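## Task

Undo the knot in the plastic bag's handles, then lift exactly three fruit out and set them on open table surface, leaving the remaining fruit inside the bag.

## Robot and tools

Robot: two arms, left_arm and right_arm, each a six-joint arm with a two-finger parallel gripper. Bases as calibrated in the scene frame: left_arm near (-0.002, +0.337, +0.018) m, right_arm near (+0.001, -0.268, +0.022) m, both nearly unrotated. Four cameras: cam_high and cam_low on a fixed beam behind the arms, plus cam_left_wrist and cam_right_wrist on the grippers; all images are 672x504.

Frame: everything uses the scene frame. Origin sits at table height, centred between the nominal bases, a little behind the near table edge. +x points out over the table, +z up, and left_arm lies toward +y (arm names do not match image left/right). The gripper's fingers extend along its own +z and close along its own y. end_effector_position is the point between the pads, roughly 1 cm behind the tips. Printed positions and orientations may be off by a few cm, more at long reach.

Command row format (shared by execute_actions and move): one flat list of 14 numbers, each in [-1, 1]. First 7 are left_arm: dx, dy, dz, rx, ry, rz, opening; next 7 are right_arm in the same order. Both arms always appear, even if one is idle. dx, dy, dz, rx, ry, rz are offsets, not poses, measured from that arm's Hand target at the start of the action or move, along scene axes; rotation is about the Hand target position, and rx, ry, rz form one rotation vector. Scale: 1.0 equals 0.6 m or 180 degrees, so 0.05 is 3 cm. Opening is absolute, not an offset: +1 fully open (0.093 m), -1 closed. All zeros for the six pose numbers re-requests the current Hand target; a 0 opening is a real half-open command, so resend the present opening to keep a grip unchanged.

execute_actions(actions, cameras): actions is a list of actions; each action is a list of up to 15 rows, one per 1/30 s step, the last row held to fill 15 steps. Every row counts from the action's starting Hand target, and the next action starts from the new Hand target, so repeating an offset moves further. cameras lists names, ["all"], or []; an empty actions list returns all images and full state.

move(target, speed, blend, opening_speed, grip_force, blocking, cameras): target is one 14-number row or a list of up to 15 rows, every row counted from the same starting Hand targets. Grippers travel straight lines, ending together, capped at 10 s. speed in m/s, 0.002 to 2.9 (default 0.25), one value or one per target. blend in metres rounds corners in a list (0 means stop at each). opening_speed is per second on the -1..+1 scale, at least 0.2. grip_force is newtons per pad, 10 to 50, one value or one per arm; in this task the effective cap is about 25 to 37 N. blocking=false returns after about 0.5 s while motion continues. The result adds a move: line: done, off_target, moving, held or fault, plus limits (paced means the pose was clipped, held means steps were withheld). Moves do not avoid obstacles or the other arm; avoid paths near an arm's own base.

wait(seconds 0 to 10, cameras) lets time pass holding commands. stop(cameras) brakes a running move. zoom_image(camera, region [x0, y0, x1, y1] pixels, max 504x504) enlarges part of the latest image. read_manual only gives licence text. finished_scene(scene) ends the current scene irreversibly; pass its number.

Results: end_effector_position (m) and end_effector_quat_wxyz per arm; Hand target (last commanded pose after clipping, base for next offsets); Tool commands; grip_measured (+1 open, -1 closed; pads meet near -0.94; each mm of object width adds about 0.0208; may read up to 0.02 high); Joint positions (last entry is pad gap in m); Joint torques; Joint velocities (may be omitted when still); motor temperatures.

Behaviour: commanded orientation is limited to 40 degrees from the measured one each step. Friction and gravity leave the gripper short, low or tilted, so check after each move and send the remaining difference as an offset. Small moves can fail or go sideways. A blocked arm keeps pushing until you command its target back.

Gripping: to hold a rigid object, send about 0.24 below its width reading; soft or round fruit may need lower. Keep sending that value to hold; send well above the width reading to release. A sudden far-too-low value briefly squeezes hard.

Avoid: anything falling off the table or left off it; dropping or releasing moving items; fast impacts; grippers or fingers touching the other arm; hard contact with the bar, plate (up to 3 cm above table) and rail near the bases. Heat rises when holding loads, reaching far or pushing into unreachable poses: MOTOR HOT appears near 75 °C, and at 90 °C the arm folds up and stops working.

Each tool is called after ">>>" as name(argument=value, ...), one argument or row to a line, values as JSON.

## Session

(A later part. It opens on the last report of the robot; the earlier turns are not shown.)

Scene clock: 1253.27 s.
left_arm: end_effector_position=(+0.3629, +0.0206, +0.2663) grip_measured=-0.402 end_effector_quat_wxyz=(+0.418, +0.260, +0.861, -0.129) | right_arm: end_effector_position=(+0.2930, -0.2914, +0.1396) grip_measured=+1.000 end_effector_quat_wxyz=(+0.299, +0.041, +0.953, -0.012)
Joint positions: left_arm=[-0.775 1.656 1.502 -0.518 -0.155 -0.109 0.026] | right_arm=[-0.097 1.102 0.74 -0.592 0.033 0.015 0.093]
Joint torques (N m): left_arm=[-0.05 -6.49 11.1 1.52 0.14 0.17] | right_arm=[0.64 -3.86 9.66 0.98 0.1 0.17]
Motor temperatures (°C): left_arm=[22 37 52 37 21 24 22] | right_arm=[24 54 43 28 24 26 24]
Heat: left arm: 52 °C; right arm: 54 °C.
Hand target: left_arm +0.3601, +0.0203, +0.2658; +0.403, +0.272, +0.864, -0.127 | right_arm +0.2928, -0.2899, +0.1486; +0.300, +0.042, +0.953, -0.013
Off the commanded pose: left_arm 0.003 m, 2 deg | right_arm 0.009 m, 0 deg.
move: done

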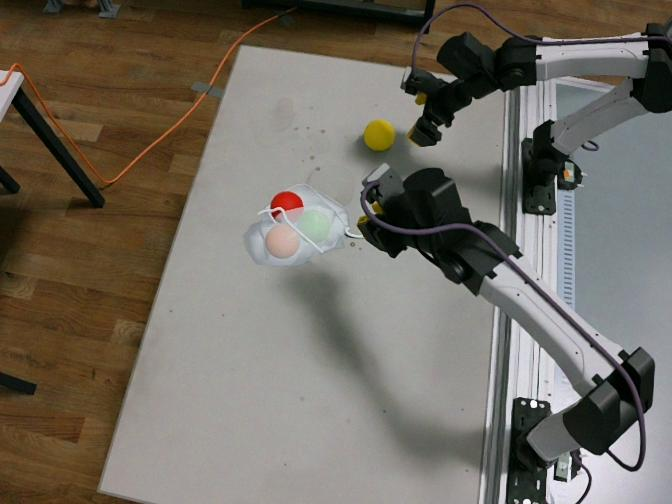

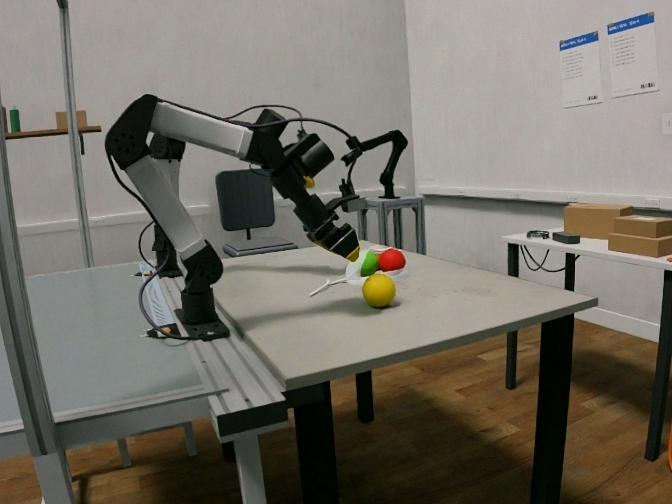

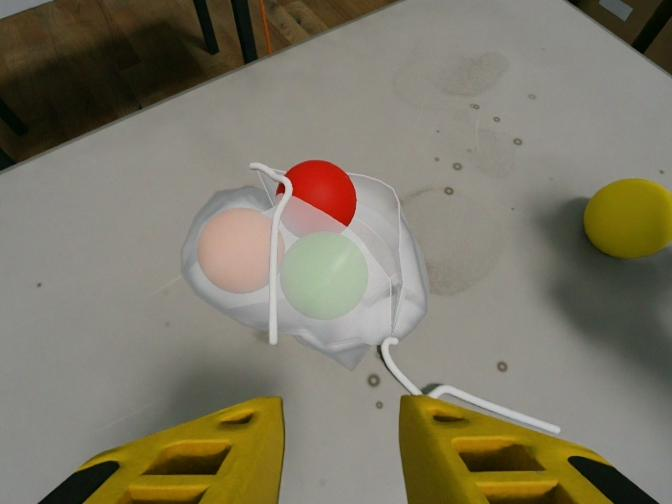

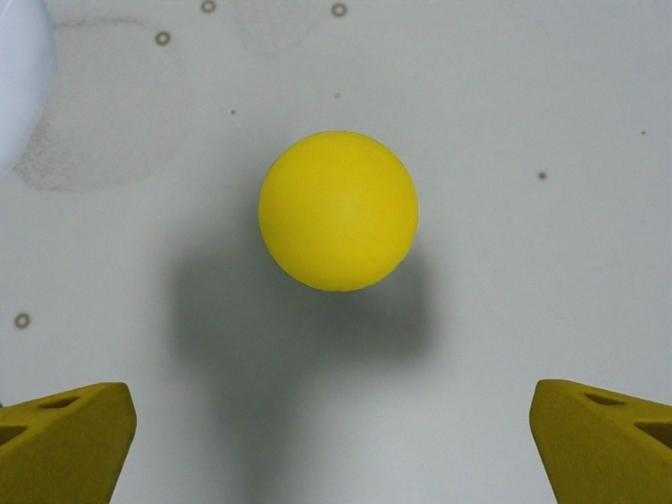

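>>> move(
  target=[
    [0.1598,-0.0155,-0.2180,0.0485,0.0680,-0.0057,-0.4, 0,0,0,0,0,0,1.0],
  ],
  speed=0.15,
  cameras=["cam_left_wrist","cam_high"],
)

Scene clock: 1335.57 s.
left_arm: end_effector_position=(+0.4592, +0.0114, +0.1362) grip_measured=-0.402 end_effector_quat_wxyz=(+0.301, +0.285, +0.905, -0.092) | right_arm: end_effector_position=(+0.2928, -0.2914, +0.1395) grip_measured=+1.000 end_effector_quat_wxyz=(+0.298, +0.041, +0.954, -0.012)
Joint positions: left_arm=[-0.625 2.162 1.847 -0.612 -0.029 -0.004 0.026] | right_arm=[-0.097 1.102 0.74 -0.593 0.033 0.015 0.093]
Joint torques (N m): left_arm=[-0.1 -9.83 10.63 1.24 0.19 0.17] | right_arm=[0.59 -3.81 9.88 1.04 0.13 0.22]
Motor temperatures (°C): left_arm=[22 37 54 37 21 24 22] | right_arm=[24 48 46 29 24 26 24]
Heat: left arm: 54 °C; right arm: 48 °C.
Hand target: left_arm +0.4560, +0.0110, +0.1349; +0.286, +0.295, +0.907, -0.093 | right_arm +0.2928, -0.2899, +0.1485; +0.300, +0.042, +0.953, -0.013
Off the commanded pose: left_arm 0.003 m, 2 deg | right_arm 0.009 m, 0 deg.
move: done
Images, in order (width x height): cam_high 672x504, cam_left_wrist 672x504.

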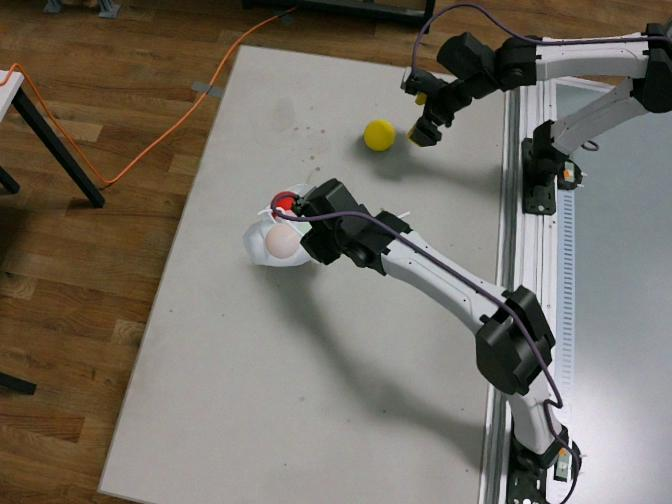

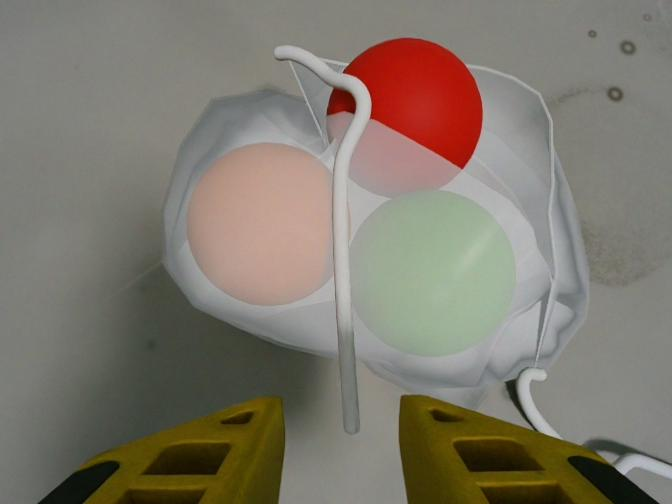

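>>> move(
  target=[
    [-0.0017,-0.005,-0.1083,0,0,0,-0.4, 0,0,0,0,0,0,1.0],
  ],
  speed=0.07,
  cameras=["cam_left_wrist"],
)

Scene clock: 1352.30 s.
left_arm: end_effector_position=(+0.4527, +0.0149, +0.0756) grip_measured=-0.402 end_effector_quat_wxyz=(+0.277, +0.288, +0.913, -0.084) | right_arm: end_effector_position=(+0.2928, -0.2914, +0.1395) grip_measured=+1.000 end_effector_quat_wxyz=(+0.298, +0.041, +0.954, -0.012)
Joint positions: left_arm=[-0.625 2.213 1.715 -0.482 -0.029 -0.004 0.026] | right_arm=[-0.097 1.102 0.74 -0.593 0.033 0.015 0.093]
Joint torques (N m): left_arm=[-0.43 -9.78 6.87 2.08 0.16 0.16] | right_arm=[0.62 -3.82 9.85 1.01 0.12 0.22]
Motor temperatures (°C): left_arm=[22 42 55 36 21 24 22] | right_arm=[24 47 47 29 24 26 24]
Heat: left arm: 55 °C; right arm: 47 °C.
Hand target: left_arm +0.4550, +0.0079, +0.0700; +0.286, +0.295, +0.907, -0.093 | right_arm +0.2928, -0.2899, +0.1485; +0.300, +0.042, +0.953, -0.013
Off the commanded pose: left_arm 0.009 m, 2 deg | right_arm 0.009 m, 0 deg.
move: done
Images, in order (width x height): cam_left_wrist 672x504.

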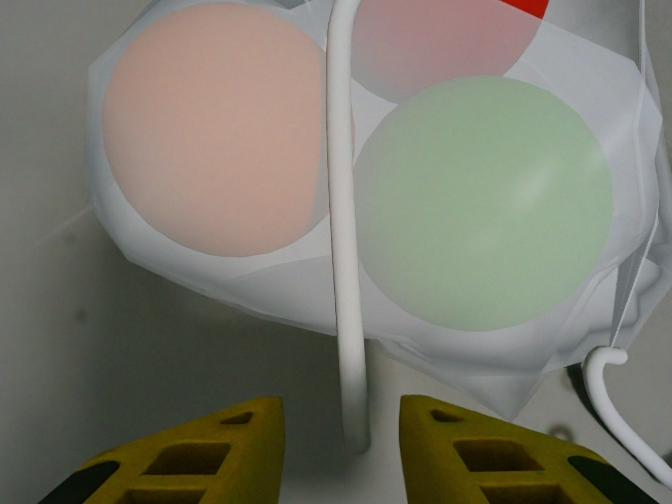

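>>> move(
  target=[
    [0,0,0,0,0,0,-1.0, 0,0,0,0,0,0,1.0],
  ],
  speed=0.05,
  opening_speed=1.0,
  cameras=["cam_left_wrist"],
)

Scene clock: 1357.70 s.
left_arm: end_effector_position=(+0.4528, +0.0148, +0.0757) grip_measured=-0.968 end_effector_quat_wxyz=(+0.277, +0.288, +0.913, -0.084) | right_arm: end_effector_position=(+0.2928, -0.2914, +0.1395) grip_measured=+1.000 end_effector_quat_wxyz=(+0.298, +0.041, +0.954, -0.012)
Joint positions: left_arm=[-0.625 2.213 1.715 -0.481 -0.029 -0.004 0] | right_arm=[-0.097 1.102 0.74 -0.593 0.033 0.015 0.093]
Joint torques (N m): left_arm=[-0.51 -9.74 6.86 2.09 0.16 0.13] | right_arm=[0.65 -3.79 9.81 0.97 0.09 0.26]
Heat: left arm: 54 °C; right arm: 47 °C.
Hand target: left_arm +0.4550, +0.0079, +0.0700; +0.286, +0.295, +0.907, -0.093 | right_arm +0.2928, -0.2899, +0.1485; +0.300, +0.042, +0.953, -0.013
Off the commanded pose: left_arm 0.009 m, 2 deg | right_arm 0.009 m, 0 deg.
move: done
Images, in order (width x height): cam_left_wrist 672x504.

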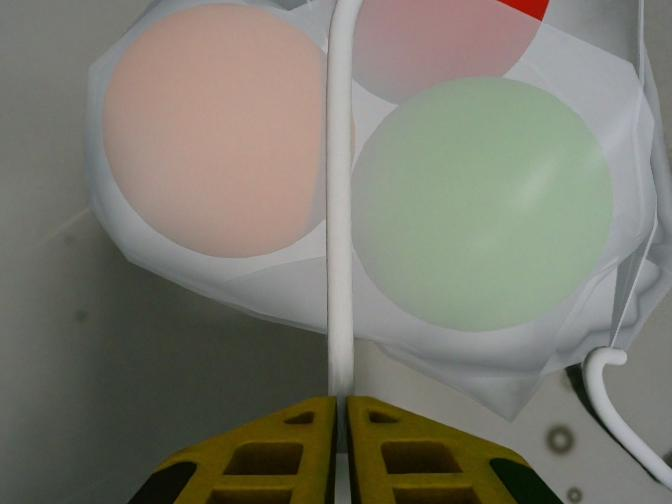

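>>> move(
  target=[
    [0,0.03,0.09,0,0,0,-1.0, 0,0,0,0,0,0,1.0],
  ],
  speed=0.08,
  cameras=["cam_left_wrist","cam_high"],
)

Scene clock: 1362.60 s.
left_arm: end_effector_position=(+0.4572, +0.0251, +0.1038) grip_measured=-0.968 end_effector_quat_wxyz=(+0.283, +0.288, +0.911, -0.086) | right_arm: end_effector_position=(+0.2928, -0.2914, +0.1395) grip_measured=+1.000 end_effector_quat_wxyz=(+0.298, +0.041, +0.954, -0.012)
Joint positions: left_arm=[-0.602 2.169 1.752 -0.549 -0.015 0.018 0] | right_arm=[-0.097 1.102 0.74 -0.593 0.033 0.015 0.093]
Joint torques (N m): left_arm=[0.05 -13.01 10.22 1.2 0.2 0.16] | right_arm=[0.54 -3.78 9.8 1.02 0.11 0.22]
Heat: left arm: 53 °C; right arm: 47 °C.
Hand target: left_arm +0.4549, +0.0258, +0.1241; +0.286, +0.295, +0.907, -0.093 | right_arm +0.2928, -0.2899, +0.1485; +0.300, +0.042, +0.953, -0.013
Off the commanded pose: left_arm 0.020 m, 1 deg | right_arm 0.009 m, 0 deg.
move: off_target (left_arm)
Images, in order (width x height): cam_high 672x504, cam_left_wrist 672x504.

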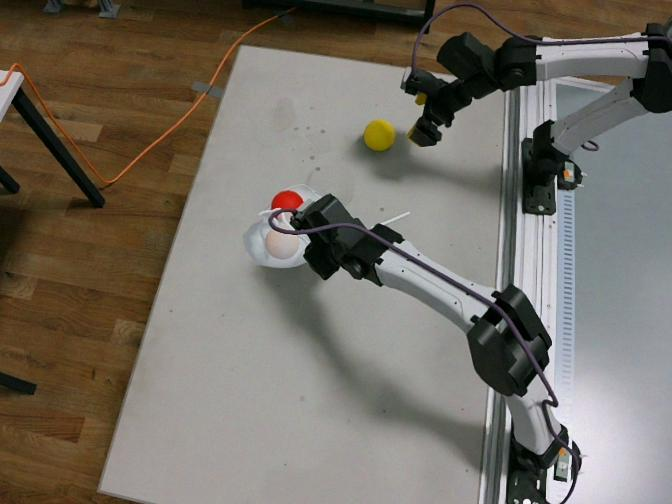

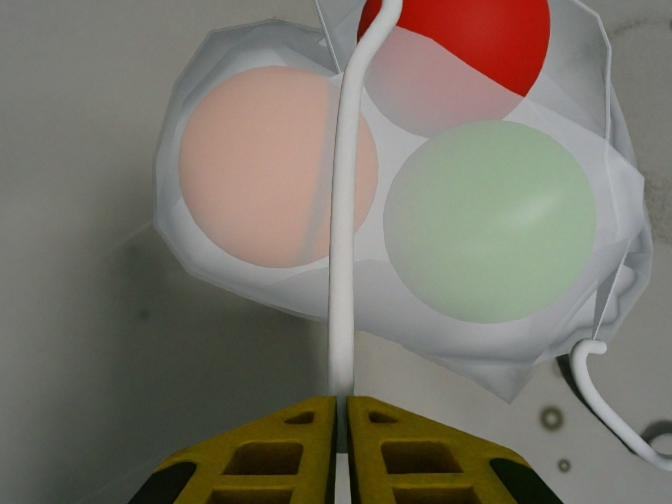

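>>> move(
  target=[
    [0.075,0.1,0.03,0,0,0,-1.0, 0,0,0,0,0,0,1.0],
  ],
  speed=0.08,
  cameras=["cam_left_wrist","cam_high"],
)

Scene clock: 1368.17 s.
left_arm: end_effector_position=(+0.5039, +0.0880, +0.1383) grip_measured=-0.968 end_effector_quat_wxyz=(+0.296, +0.285, +0.907, -0.088) | right_arm: end_effector_position=(+0.2928, -0.2914, +0.1395) grip_measured=+1.000 end_effector_quat_wxyz=(+0.298, +0.041, +0.954, -0.012)
Joint positions: left_arm=[-0.436 2.169 1.88 -0.653 0.077 0.149 0] | right_arm=[-0.097 1.102 0.74 -0.593 0.033 0.015 0.093]
Joint torques (N m): left_arm=[-0.31 -10.48 10.71 1.19 0.32 0.16] | right_arm=[0.64 -3.84 9.78 1.03 0.11 0.21]
Motor temperatures (°C): left_arm=[22 47 53 37 21 24 22] | right_arm=[24 47 47 29 24 26 24]
Heat: left arm: 53 °C; right arm: 47 °C.
Hand target: left_arm +0.5000, +0.0860, +0.1421; +0.286, +0.295, +0.907, -0.093 | right_arm +0.2928, -0.2899, +0.1485; +0.300, +0.042, +0.953, -0.013
Off the commanded pose: left_arm 0.006 m, 2 deg | right_arm 0.009 m, 0 deg.
move: done
Images, in order (width x height): cam_high 672x504, cam_left_wrist 672x504.

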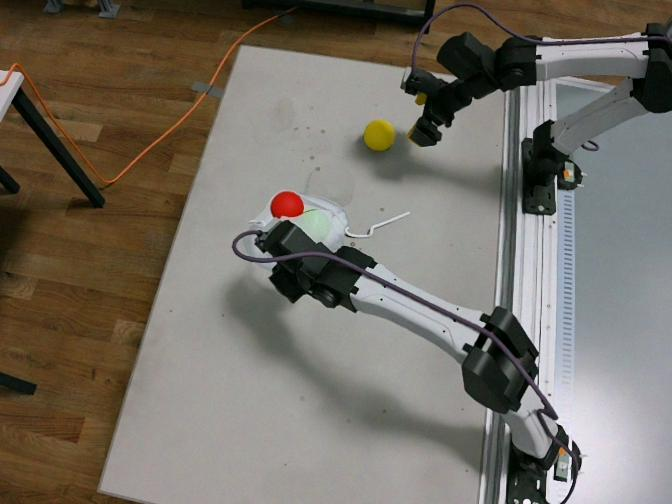

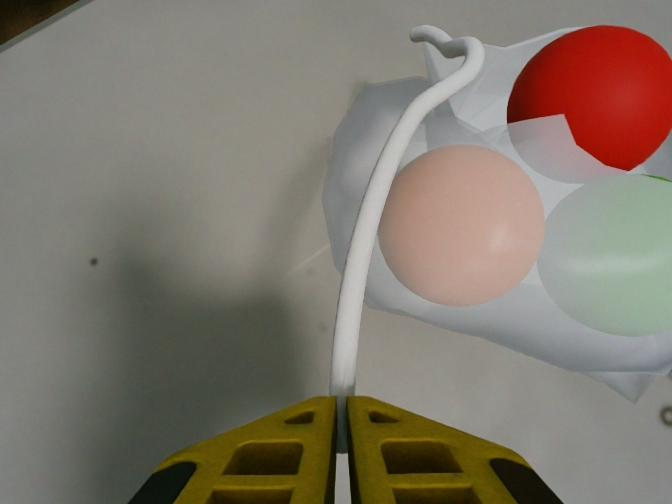

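>>> move(
  target=[
    [0.055,0.065,-0.01,0,0,0,-1.0, 0,0,0,0,0,0,1.0],
  ],
  speed=0.06,
  cameras=["cam_left_wrist","cam_high"],
)

Scene clock: 1372.27 s.
left_arm: end_effector_position=(+0.5366, +0.1262, +0.1398) grip_measured=-0.968 end_effector_quat_wxyz=(+0.303, +0.286, +0.905, -0.087) | right_arm: end_effector_position=(+0.2928, -0.2914, +0.1395) grip_measured=+1.000 end_effector_quat_wxyz=(+0.298, +0.041, +0.954, -0.012)
Joint positions: left_arm=[-0.335 2.233 1.986 -0.692 0.135 0.234 0] | right_arm=[-0.097 1.102 0.74 -0.593 0.033 0.015 0.093]
Joint torques (N m): left_arm=[-0.05 -9.87 10.77 1.24 0.31 0.17] | right_arm=[0.55 -3.78 9.78 0.97 0.08 0.23]
Heat: left arm: 53 °C; right arm: 47 °C.
Hand target: left_arm +0.5329, +0.1249, +0.1360; +0.286, +0.295, +0.907, -0.093 | right_arm +0.2928, -0.2899, +0.1485; +0.300, +0.042, +0.953, -0.013
Off the commanded pose: left_arm 0.005 m, 2 deg | right_arm 0.009 m, 0 deg.
move: done
Images, in order (width x height): cam_high 672x504, cam_left_wrist 672x504.

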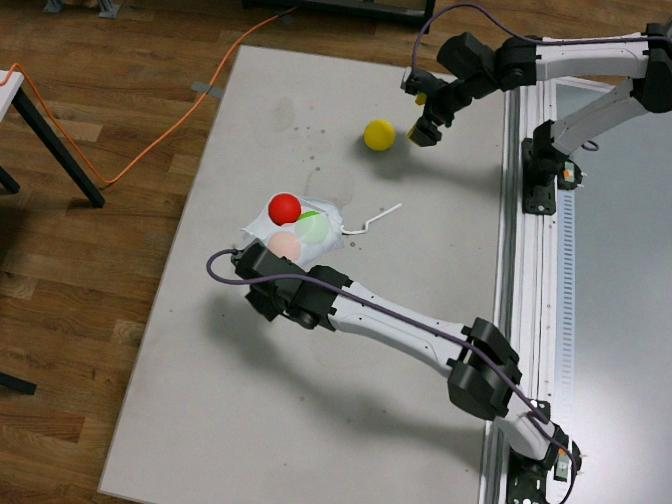

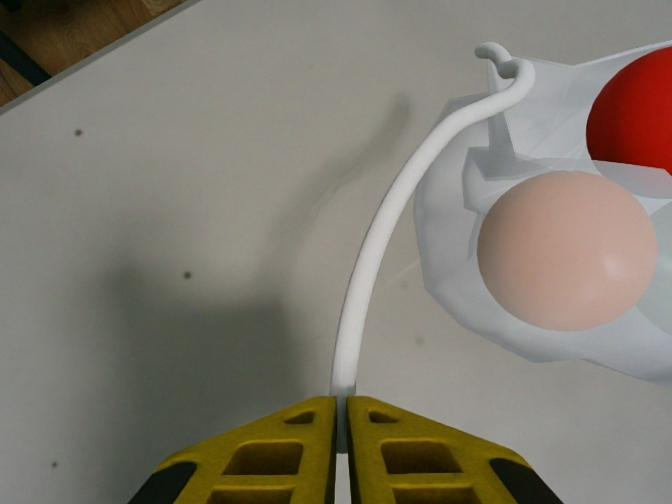

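>>> zoom_image(
  camera="cam_high",
  region=[210, 170, 410, 320],
)

Scaled by 2.520 from the camera's 672x504 image, which has a finer 960x720 frame.

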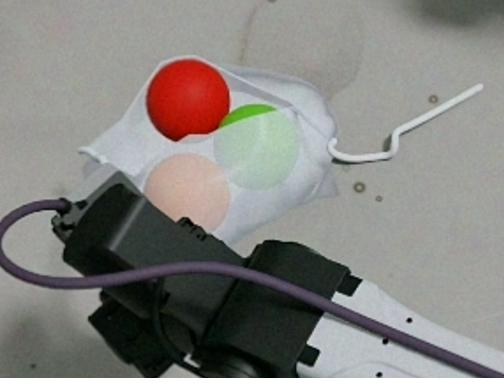

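>>> move(
  target=[
    [0,0,0,0,0,0,-1.0, 0.1787,0.1832,0.0858,0.0549,0.0156,-0.1270,1.0],
    [0,0,0,0,0,0,-1.0, 0.3587,0.3732,0.0192,0.1097,0.0312,-0.2539,1.0],
  ],
  speed=0.15,
  blend=[0.04,0],
  cameras=["cam_left_wrist","cam_high","cam_right_wrist"],
)

Scene clock: 1416.03 s.
left_arm: end_effector_position=(+0.5363, +0.1262, +0.1397) grip_measured=-0.968 end_effector_quat_wxyz=(+0.302, +0.286, +0.905, -0.087) | right_arm: end_effector_position=(+0.5105, -0.0699, +0.1678) grip_measured=+1.000 end_effector_quat_wxyz=(+0.221, +0.456, +0.861, +0.041)
Joint positions: left_arm=[-0.335 2.233 1.986 -0.693 0.135 0.235 0] | right_arm=[0.434 2.533 2.708 -1.414 0.334 1.39 0.093]
Joint torques (N m): left_arm=[-0.1 -9.8 10.78 1.19 0.33 0.17] | right_arm=[0.51 -11.25 8.75 0.53 0.37 0.23]
Heat: left arm: 52 °C; right arm: 48 °C.
Hand target: left_arm +0.5330, +0.1248, +0.1360; +0.286, +0.295, +0.907, -0.093 | right_arm +0.5080, -0.0659, +0.1603; +0.215, +0.455, +0.864, +0.030
Off the commanded pose: left_arm 0.005 m, 2 deg | right_arm 0.009 m, 2 deg.
move: done
Images, in order (width x height): cam_high 672x504, cam_left_wrist 672x504, cam_right_wrist 672x504.

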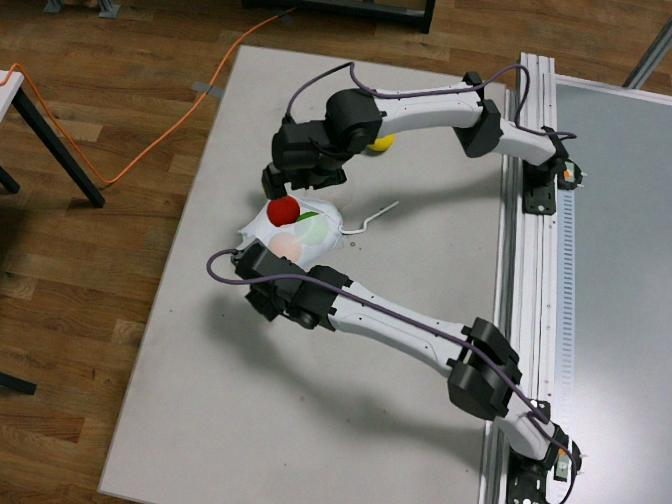

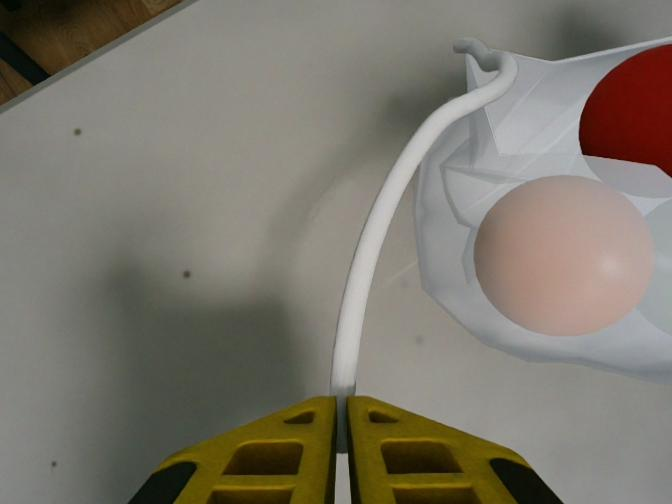

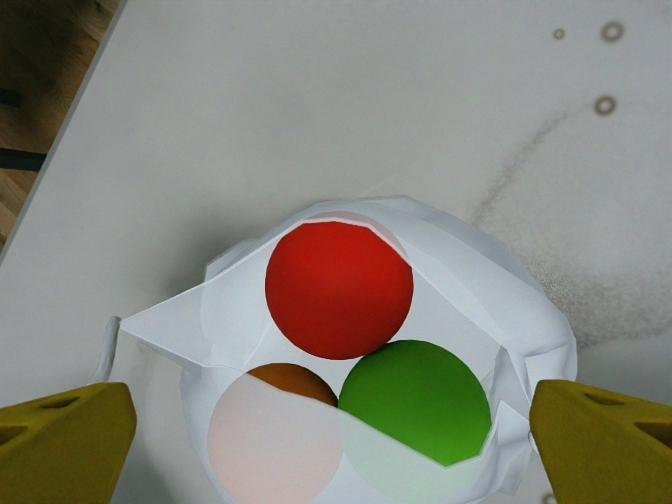

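>>> move(
  target=[
    [0,-0.01,-0.11,0,0,0,-1.0, 0,0,0,0,0,0,1.0],
  ],
  speed=0.06,
  cameras=["cam_left_wrist","cam_right_wrist"],
)

Scene clock: 1468.63 s.
left_arm: end_effector_position=(+0.5301, +0.1274, +0.0761) grip_measured=-0.968 end_effector_quat_wxyz=(+0.276, +0.287, +0.913, -0.086) | right_arm: end_effector_position=(+0.5100, -0.0701, +0.1676) grip_measured=+1.000 end_effector_quat_wxyz=(+0.220, +0.456, +0.862, +0.040)
Joint positions: left_arm=[-0.335 2.282 1.843 -0.556 0.135 0.235 0] | right_arm=[0.434 2.533 2.708 -1.417 0.334 1.391 0.093]
Joint torques (N m): left_arm=[-0.84 -10.18 6.91 2.08 0.27 0.09] | right_arm=[0.65 -11.21 8.81 0.54 0.4 0.23]
Motor temperatures (°C): left_arm=[22 45 53 36 21 24 22] | right_arm=[24 60 45 27 24 26 24]
Heat: left arm: 53 °C; right arm: 60 °C.
Hand target: left_arm +0.5330, +0.1189, +0.0701; +0.286, +0.295, +0.907, -0.093 | right_arm +0.5080, -0.0659, +0.1603; +0.215, +0.455, +0.864, +0.030
Off the commanded pose: left_arm 0.011 m, 2 deg | right_arm 0.009 m, 1 deg.
move: off_target (left_arm)
Images, in order (width x height): cam_left_wrist 672x504, cam_right_wrist 672x504.

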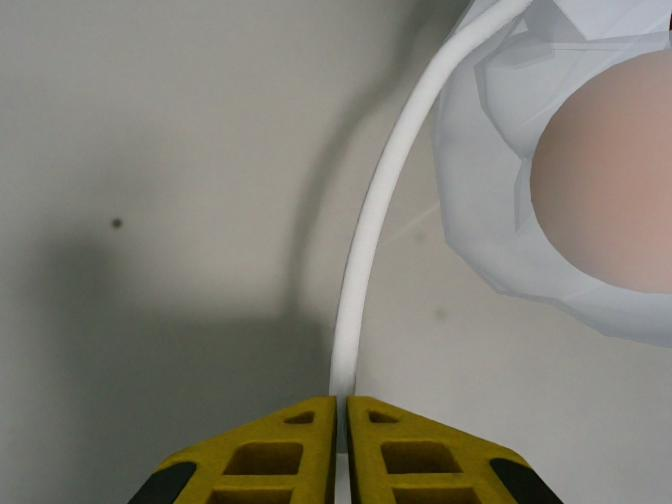

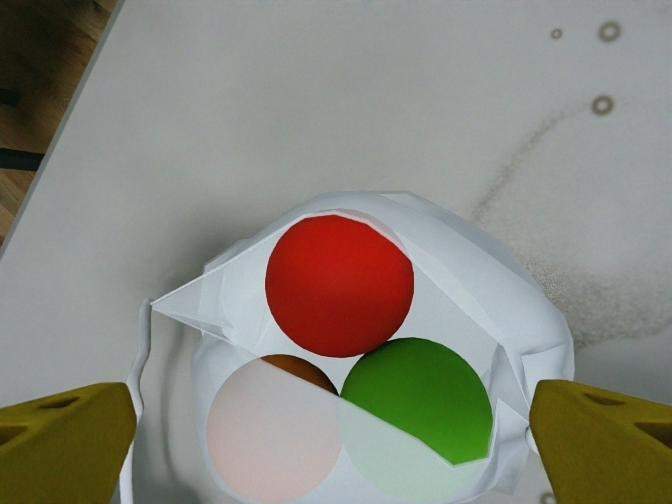

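>>> zoom_image(
  camera="cam_right_wrist",
  region=[130, 170, 590, 504],
)

Scaled by 1.096 from the camera's 672x504 image, which has a finer 960x720 frame.

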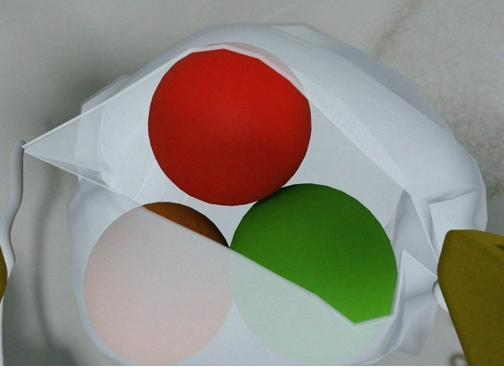

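>>> move(
  target=[
    [0,0,0,0,0,0,-1.0, 0.0287,0.007,-0.085,0.0815,0.0275,0.0248,1.0],
  ],
  speed=0.07,
  cameras=["cam_high","cam_right_wrist"],
)

Scene clock: 1522.50 s.
left_arm: end_effector_position=(+0.5302, +0.1274, +0.0762) grip_measured=-0.968 end_effector_quat_wxyz=(+0.276, +0.287, +0.913, -0.086) | right_arm: end_effector_position=(+0.5212, -0.0631, +0.0973) grip_measured=+1.000 end_effector_quat_wxyz=(+0.107, +0.450, +0.880, +0.110)
Joint positions: left_arm=[-0.335 2.282 1.843 -0.556 0.135 0.235 0] | right_arm=[0.347 2.533 2.46 -1.19 0.041 1.327 0.093]
Joint torques (N m): left_arm=[-0.84 -10.26 6.83 2.03 0.27 0.09] | right_arm=[-0.75 -16.47 5.45 1.01 -0.04 0.04]
Motor temperatures (°C): left_arm=[22 51 51 41 21 24 22] | right_arm=[24 65 45 27 25 26 24]
Heat: left arm: 51 °C; right arm: 65 °C.
Hand target: left_arm +0.5329, +0.1189, +0.0700; +0.286, +0.295, +0.907, -0.093 | right_arm +0.5253, -0.0618, +0.1093; +0.116, +0.446, +0.878, +0.128
Off the commanded pose: left_arm 0.011 m, 2 deg | right_arm 0.013 m, 2 deg.
move: off_target (left_arm, right_arm)
Images, in order (width x height): cam_high 672x504, cam_right_wrist 672x504.

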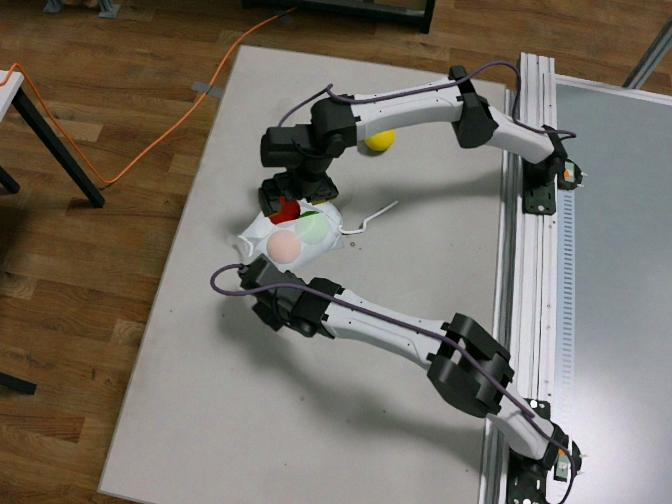

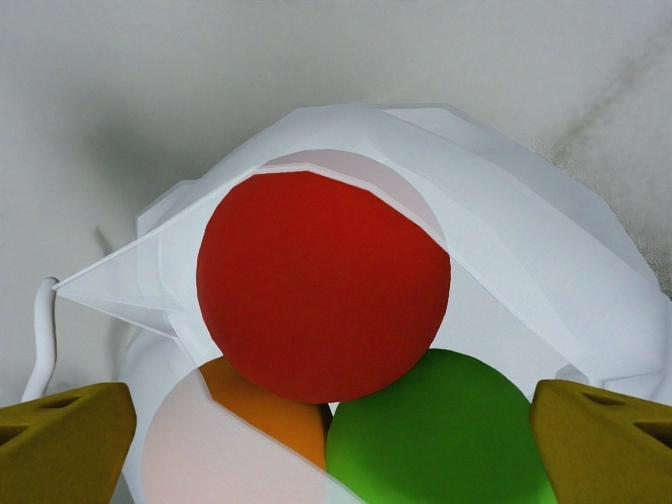

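>>> move(
  target=[
    [0,0,0,0,0,0,-1.0, 0.024,-0.006,-0.0427,0,0,0,1.0],
  ],
  speed=0.05,
  cameras=["cam_right_wrist"],
)

Scene clock: 1539.30 s.
left_arm: end_effector_position=(+0.5302, +0.1274, +0.0762) grip_measured=-0.968 end_effector_quat_wxyz=(+0.276, +0.287, +0.913, -0.086) | right_arm: end_effector_position=(+0.5350, -0.0671, +0.1010) grip_measured=+1.000 end_effector_quat_wxyz=(+0.123, +0.449, +0.876, +0.128)
Joint positions: left_arm=[-0.335 2.282 1.843 -0.556 0.135 0.235 0] | right_arm=[0.33 2.533 2.46 -1.14 0.034 1.311 0.093]
Joint torques (N m): left_arm=[-0.85 -10.19 6.83 2.03 0.27 0.11] | right_arm=[-0.68 -11.4 6.48 1.11 -0.05 -0.01]
Motor temperatures (°C): left_arm=[22 51 51 42 21 24 22] | right_arm=[24 73 45 27 24 26 24]
Heat: left arm: 51 °C; right arm: 73 °C.
Hand target: left_arm +0.5329, +0.1189, +0.0700; +0.286, +0.295, +0.907, -0.093 | right_arm +0.5396, -0.0654, +0.0836; +0.116, +0.446, +0.878, +0.128
Off the commanded pose: left_arm 0.011 m, 2 deg | right_arm 0.018 m, 1 deg.
move: off_target (left_arm, right_arm)
Images, in order (width x height): cam_right_wrist 672x504.

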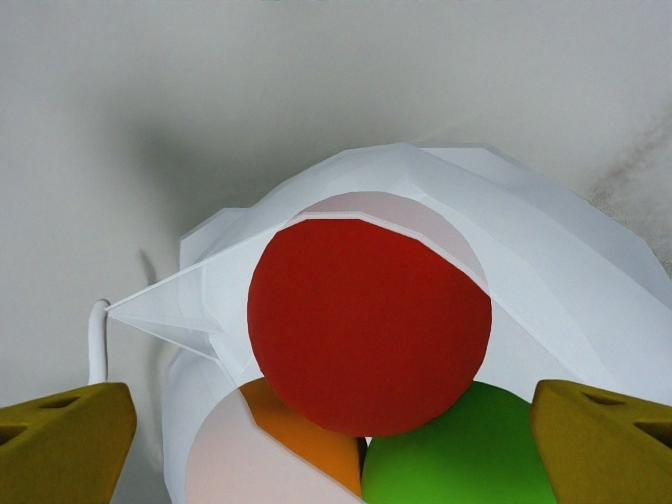

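>>> move(
  target=[
    [0,0,0,0,0,0,-1.0, -0.066,0,0.16,0,0,0,1.0],
    [0,0,0,0,0,0,-1.0, -0.3993,-0.3243,0.2273,-0.1737,-0.0935,0.2297,1.0],
  ],
  speed=0.2,
  blend=[0.04,0],
  cameras=["cam_left_wrist"],
)

Scene clock: 1551.17 s.
left_arm: end_effector_position=(+0.5302, +0.1274, +0.0762) grip_measured=-0.968 end_effector_quat_wxyz=(+0.276, +0.287, +0.913, -0.086) | right_arm: end_effector_position=(+0.2970, -0.2600, +0.2183) grip_measured=+1.000 end_effector_quat_wxyz=(+0.287, +0.044, +0.957, -0.019)
Joint positions: left_arm=[-0.335 2.282 1.843 -0.556 0.135 0.235 0] | right_arm=[0.081 1.157 1.097 -0.934 0.148 0.168 0.093]
Joint torques (N m): left_arm=[-0.88 -10.24 6.87 2.03 0.28 0.11] | right_arm=[-1.02 -4.42 5.63 1.52 -0.01 -0.03]
Motor temperatures (°C): left_arm=[22 52 50 42 21 24 22] | right_arm=[24 71 45 28 24 26 24]
Heat: left arm: 52 °C; right arm: 71 °C.
Hand target: left_arm +0.5329, +0.1189, +0.0700; +0.286, +0.295, +0.907, -0.093 | right_arm +0.3001, -0.2600, +0.2200; +0.300, +0.043, +0.953, -0.013
Off the commanded pose: left_arm 0.011 m, 2 deg | right_arm 0.004 m, 2 deg.
move: off_target (left_arm)
Images, in order (width x height): cam_left_wrist 672x504.

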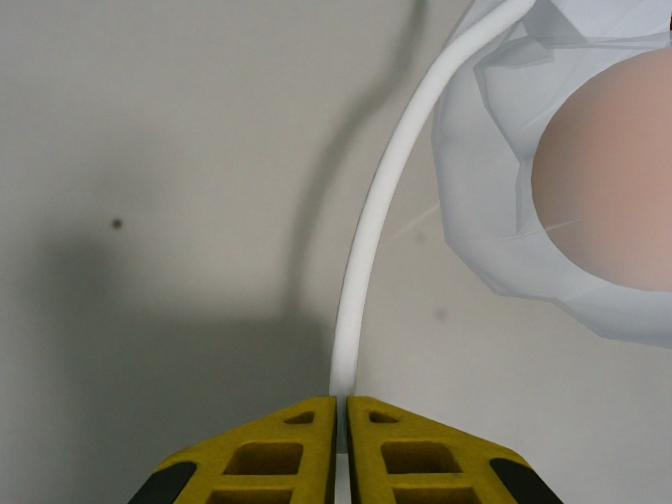

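>>> wait(
  seconds=8,
)

Scene clock: 1572.37 s.
left_arm: end_effector_position=(+0.5302, +0.1274, +0.0762) grip_measured=-0.968 end_effector_quat_wxyz=(+0.276, +0.287, +0.913, -0.086) | right_arm: end_effector_position=(+0.2970, -0.2600, +0.2183) grip_measured=+1.000 end_effector_quat_wxyz=(+0.287, +0.044, +0.957, -0.019)
Joint positions: left_arm=[-0.335 2.282 1.843 -0.556 0.135 0.235 0] | right_arm=[0.081 1.157 1.097 -0.934 0.148 0.167 0.093]
Joint torques (N m): left_arm=[-0.87 -10.25 6.86 2.04 0.29 0.08] | right_arm=[-0.99 -4.42 5.86 1.55 -0.01 0.07]
Motor temperatures (°C): left_arm=[22 52 50 43 21 24 23] | right_arm=[24 59 44 30 24 26 24]
Heat: left arm: 52 °C; right arm: 59 °C.
Hand target: left_arm +0.5329, +0.1189, +0.0700; +0.286, +0.295, +0.907, -0.093 | right_arm +0.3001, -0.2600, +0.2200; +0.300, +0.043, +0.953, -0.013
Tool commands: left_gripper/opening=-1.0 right_gripper/opening=+1.0
Off the commanded pose: left_arm 0.011 m, 2 deg | right_arm 0.004 m, 2 deg.
wait: 8.00 s; at rest from the start

>>> move(
  target=[
    [0,0,0,0,0,0,-1.0, 0.2833,0.2667,-0.0333,0.1216,0.0655,-0.1608,1.0],
    [0,0,0,0,0,0,-1.0, 0.3732,0.3148,-0.1747,0.1737,0.0935,-0.2297,1.0],
  ],
  speed=[0.25,0.12],
  blend=[0.05,0],
  cameras=["cam_right_wrist"],
)

Scene clock: 1579.27 s.
left_arm: end_effector_position=(+0.5302, +0.1274, +0.0762) grip_measured=-0.968 end_effector_quat_wxyz=(+0.276, +0.287, +0.913, -0.086) | right_arm: end_effector_position=(+0.5225, -0.0714, +0.1204) grip_measured=+1.000 end_effector_quat_wxyz=(+0.126, +0.440, +0.880, +0.129)
Joint positions: left_arm=[-0.335 2.282 1.843 -0.556 0.135 0.235 0] | right_arm=[0.331 2.443 2.371 -1.136 0.035 1.292 0.093]
Joint torques (N m): left_arm=[-0.84 -10.3 6.94 2.05 0.3 0.11] | right_arm=[-0.77 -11.63 9.35 0.7 -0.03 0.2]
Motor temperatures (°C): left_arm=[22 52 50 43 21 24 23] | right_arm=[24 58 44 30 24 26 24]
Heat: left arm: 52 °C; right arm: 58 °C.
Hand target: left_arm +0.5329, +0.1189, +0.0700; +0.286, +0.295, +0.907, -0.093 | right_arm +0.5239, -0.0712, +0.1151; +0.116, +0.446, +0.878, +0.128
Off the commanded pose: left_arm 0.011 m, 2 deg | right_arm 0.005 m, 1 deg.
move: off_target (left_arm)
Images, in order (width x height): cam_right_wrist 672x504.

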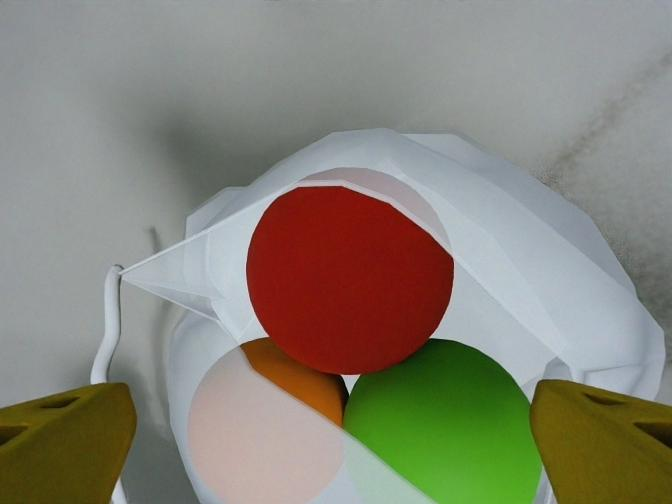

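>>> move(
  target=[
    [0,0,0,0,0,0,-1.0, 0.0355,0.012,-0.1017,0,0,0,1.0],
  ],
  speed=0.06,
  cameras=["cam_right_wrist"],
)

Scene clock: 1585.07 s.
left_arm: end_effector_position=(+0.5303, +0.1274, +0.0762) grip_measured=-0.968 end_effector_quat_wxyz=(+0.276, +0.287, +0.913, -0.086) | right_arm: end_effector_position=(+0.5364, -0.0670, +0.0589) grip_measured=+1.000 end_effector_quat_wxyz=(+0.113, +0.443, +0.882, +0.116)
Joint positions: left_arm=[-0.335 2.282 1.843 -0.555 0.135 0.235 0] | right_arm=[0.327 2.569 2.371 -1.047 0.033 1.293 0.093]
Joint torques (N m): left_arm=[-0.88 -10.32 6.86 2.02 0.3 0.1] | right_arm=[-0.73 -12.48 8.81 1 -0.05 0.18]
Motor temperatures (°C): left_arm=[22 52 50 43 21 24 23] | right_arm=[24 59 44 29 24 26 24]
Heat: left arm: 52 °C; right arm: 59 °C.
Hand target: left_arm +0.5330, +0.1189, +0.0701; +0.286, +0.295, +0.907, -0.093 | right_arm +0.5452, -0.0640, +0.0540; +0.116, +0.446, +0.878, +0.128
Off the commanded pose: left_arm 0.011 m, 2 deg | right_arm 0.011 m, 2 deg.
move: off_target (left_arm, right_arm)
Images, in order (width x height): cam_right_wrist 672x504.

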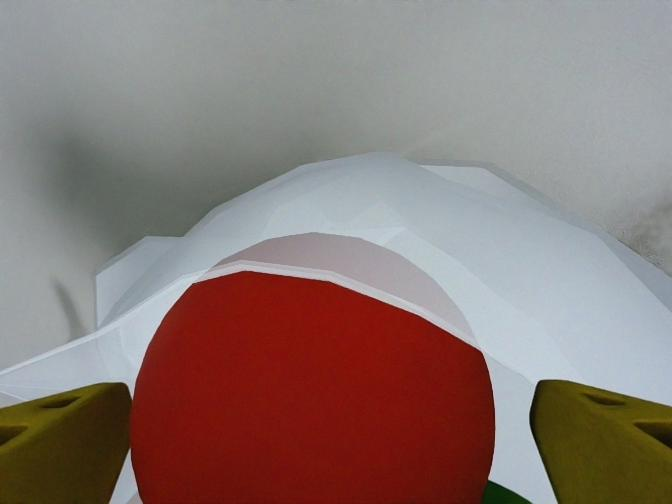

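>>> move(
  target=[
    [0,0,0,0,0,0,-1.0, 0.012,0.008,-0.010,0,0,0,1.0],
    [0,0,0,0,0,0,-1.0, 0.012,0.008,-0.010,0,0,0,0.5],
    [0,0,0,0,0,0,-1.0, 0.012,0.008,-0.010,0,0,0,0.15],
  ],
  speed=0.05,
  cameras=["cam_right_wrist"],
)

Scene clock: 1597.97 s.
left_arm: end_effector_position=(+0.5303, +0.1274, +0.0762) grip_measured=-0.968 end_effector_quat_wxyz=(+0.276, +0.287, +0.913, -0.086) | right_arm: end_effector_position=(+0.5513, -0.0610, +0.0556) grip_measured=+0.279 end_effector_quat_wxyz=(+0.124, +0.442, +0.879, +0.128)
Joint positions: left_arm=[-0.335 2.282 1.843 -0.555 0.135 0.235 0] | right_arm=[0.327 2.633 2.468 -1.046 0.033 1.293 0.059]
Joint torques (N m): left_arm=[-0.85 -10.3 6.79 2.04 0.28 0.11] | right_arm=[-0.49 -12.33 9.54 0.78 -0.03 0.17]
Motor temperatures (°C): left_arm=[22 52 50 43 21 24 23] | right_arm=[24 61 45 29 24 26 24]
Heat: left arm: 52 °C; right arm: 61 °C.
Hand target: left_arm +0.5330, +0.1189, +0.0701; +0.286, +0.295, +0.907, -0.093 | right_arm +0.5525, -0.0591, +0.0481; +0.116, +0.446, +0.878, +0.128
Off the commanded pose: left_arm 0.011 m, 2 deg | right_arm 0.008 m, 1 deg.
move: off_target (left_arm)
Images, in order (width x height): cam_right_wrist 672x504.

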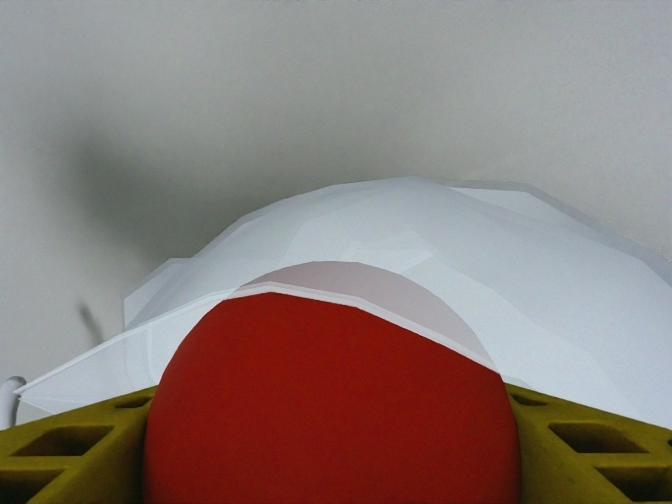

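>>> move(
  target=[
    [0,0,0,0,0,0,-1.0, -0.005,0,0.075,0,0,0,0.15],
  ],
  speed=0.08,
  cameras=["cam_right_wrist","cam_left_wrist"],
)

Scene clock: 1604.63 s.
left_arm: end_effector_position=(+0.5303, +0.1274, +0.0762) grip_measured=-0.968 end_effector_quat_wxyz=(+0.276, +0.287, +0.913, -0.086) | right_arm: end_effector_position=(+0.5517, -0.0619, +0.1000) grip_measured=+0.279 end_effector_quat_wxyz=(+0.129, +0.443, +0.877, +0.134)
Joint positions: left_arm=[-0.335 2.282 1.843 -0.555 0.135 0.235 0] | right_arm=[0.327 2.704 2.782 -1.274 0.033 1.295 0.059]
Joint torques (N m): left_arm=[-0.85 -10.19 6.78 2.01 0.3 0.1] | right_arm=[-0.09 -12.55 9.14 0.66 0.04 0.2]
Motor temperatures (°C): left_arm=[22 53 50 43 21 24 23] | right_arm=[24 63 45 29 24 26 24]
Heat: left arm: 53 °C; right arm: 63 °C.
Hand target: left_arm +0.5330, +0.1189, +0.0701; +0.286, +0.295, +0.907, -0.093 | right_arm +0.5495, -0.0591, +0.0931; +0.116, +0.446, +0.878, +0.128
Off the commanded pose: left_arm 0.011 m, 2 deg | right_arm 0.008 m, 2 deg.
move: off_target (left_arm)
Images, in order (width x height): cam_left_wrist 672x504, cam_right_wrist 672x504.

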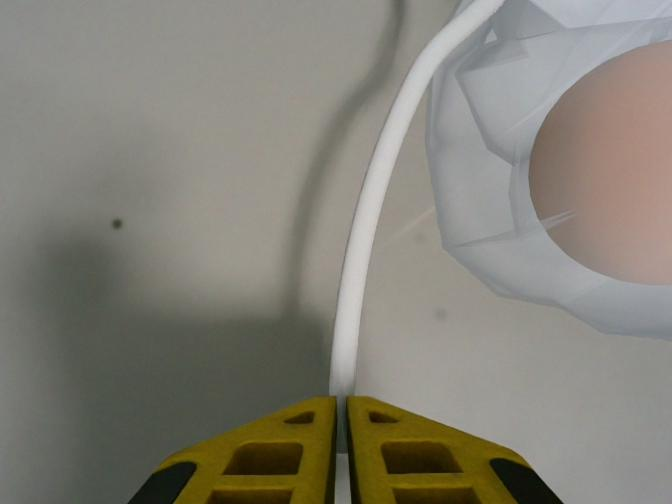

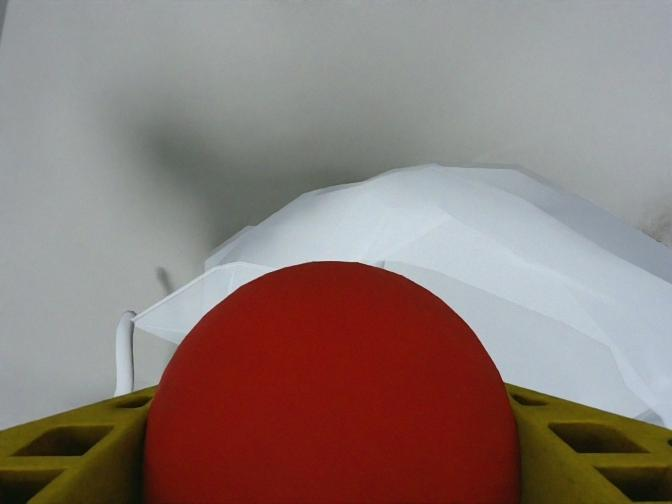

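>>> move(
  target=[
    [0,0,0,0,0,0,-1.0, -0.0158,-0.018,0.1283,0,0,0,0.15],
    [0,0,0,0,0,0,-1.0, -0.1325,-0.3015,0.0948,-0.1620,-0.0910,0.2771,0.15],
  ],
  speed=[0.12,0.2],
  blend=[0.03,0],
  cameras=["cam_right_wrist","cam_high"],
)

Scene clock: 1616.10 s.
left_arm: end_effector_position=(+0.5303, +0.1274, +0.0762) grip_measured=-0.968 end_effector_quat_wxyz=(+0.276, +0.287, +0.913, -0.086) | right_arm: end_effector_position=(+0.4656, -0.2397, +0.1297) grip_measured=+0.279 end_effector_quat_wxyz=(+0.242, -0.022, +0.970, +0.001)
Joint positions: left_arm=[-0.335 2.282 1.843 -0.555 0.135 0.235 0] | right_arm=[0.038 1.88 1.479 -0.675 0.044 0.02 0.059]
Joint torques (N m): left_arm=[-0.85 -10.22 6.82 2.02 0.29 0.11] | right_arm=[-0.73 -13.94 6.04 1.43 -0.08 0.06]
Motor temperatures (°C): left_arm=[22 53 49 43 21 24 23] | right_arm=[24 66 45 28 24 26 24]
Heat: left arm: 53 °C; right arm: 66 °C.
Hand target: left_arm +0.5330, +0.1189, +0.0701; +0.286, +0.295, +0.907, -0.093 | right_arm +0.4700, -0.2401, +0.1500; +0.276, -0.024, +0.961, +0.007
Off the commanded pose: left_arm 0.011 m, 2 deg | right_arm 0.021 m, 4 deg.
elbow stopped short (right arm): the move would have taken joint 3 (elbow) straighter than the controller allows.
move: off_target (left_arm, right_arm)
Images, in order (width x height): cam_high 672x504, cam_right_wrist 672x504.

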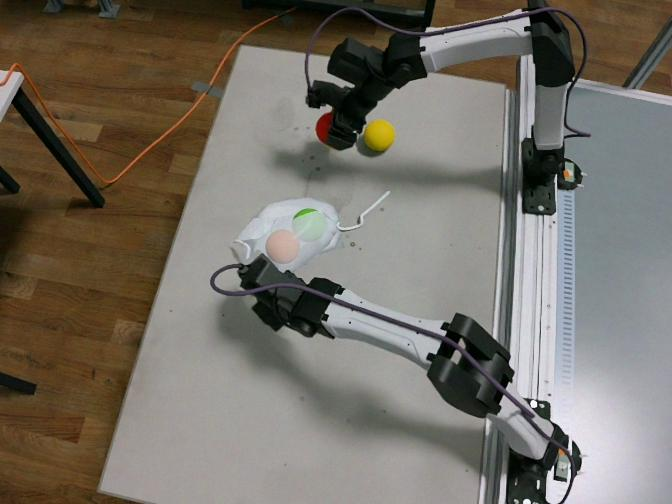

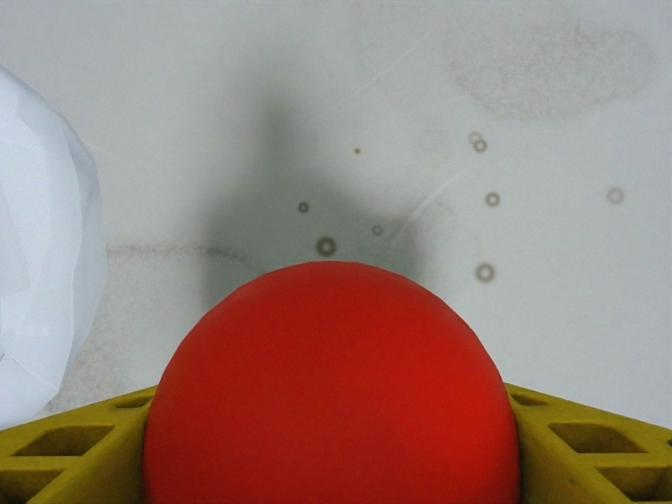

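>>> move(
  target=[
    [0,0,0,0,0,0,-1.0, 0,0,-0.12,0,0,0,0.15],
    [0,0,0,0,0,0,-1.0, 0,0,-0.148,0,0,0,0.15],
  ],
  speed=[0.1,0.03],
  cameras=["cam_right_wrist"],
)

>>> move(
  target=[
    [0,0,0,0,0,0,-1.0, 0,0,-0.012,0,0,0,0.15],
  ],
  speed=0.025,
  cameras=["cam_right_wrist"],
)

Scene clock: 1621.33 s.
left_arm: end_effector_position=(+0.5303, +0.1274, +0.0762) grip_measured=-0.968 end_effector_quat_wxyz=(+0.276, +0.287, +0.913, -0.086) | right_arm: end_effector_position=(+0.4668, -0.2394, +0.0688) grip_measured=+0.279 end_effector_quat_wxyz=(+0.271, -0.021, +0.962, +0.003)
Joint positions: left_arm=[-0.335 2.282 1.843 -0.555 0.135 0.235 0] | right_arm=[0.034 1.915 1.241 -0.341 0.041 0.016 0.059]
Joint torques (N m): left_arm=[-0.88 -10.28 6.9 2.03 0.28 0.09] | right_arm=[-0.87 -8.38 5.71 1.54 -0.11 0.03]
Motor temperatures (°C): left_arm=[22 53 49 44 21 24 23] | right_arm=[24 66 45 29 24 26 24]
Heat: left arm: 53 °C; right arm: 66 °C.
Hand target: left_arm +0.5330, +0.1189, +0.0701; +0.286, +0.295, +0.907, -0.093 | right_arm +0.4700, -0.2400, +0.0611; +0.275, -0.025, +0.961, +0.007
Off the commanded pose: left_arm 0.011 m, 2 deg | right_arm 0.008 m, 1 deg.
move: off_target (left_arm)
Images, in order (width x height): cam_right_wrist 672x504.

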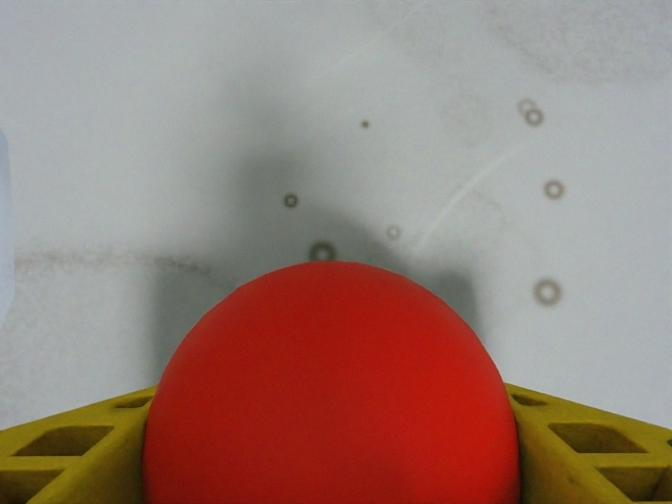

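Scene clock: 1622.30 s.
left_arm: end_effector_position=(+0.5303, +0.1274, +0.0762) grip_measured=-0.968 end_effector_quat_wxyz=(+0.276, +0.287, +0.913, -0.086) | right_arm: end_effector_position=(+0.4670, -0.2392, +0.0616) grip_measured=+0.279 end_effector_quat_wxyz=(+0.271, -0.022, +0.962, +0.003)
Joint positions: left_arm=[-0.335 2.282 1.843 -0.555 0.135 0.235 0] | right_arm=[0.034 1.928 1.227 -0.314 0.041 0.015 0.059]
Joint torques (N m): left_arm=[-0.84 -10.28 6.78 2.03 0.3 0.09] | right_arm=[-0.98 -8.53 5.75 1.56 -0.11 0.05]
Motor temperatures (°C): left_arm=[22 53 49 44 21 24 23] | right_arm=[24 66 45 29 24 26 24]
Heat: left arm: 53 °C; right arm: 66 °C.
Hand target: left_arm +0.5330, +0.1189, +0.0701; +0.286, +0.295, +0.907, -0.093 | right_arm +0.4700, -0.2400, +0.0540; +0.276, -0.025, +0.961, +0.007
Off the commanded pose: left_arm 0.011 m, 2 deg | right_arm 0.008 m, 1 deg.
move: off_target (left_arm)
Images, in order (width x height): cam_right_wrist 672x504.

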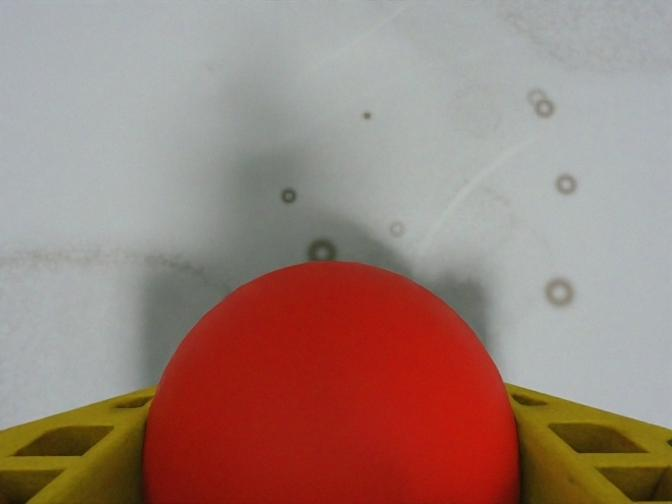

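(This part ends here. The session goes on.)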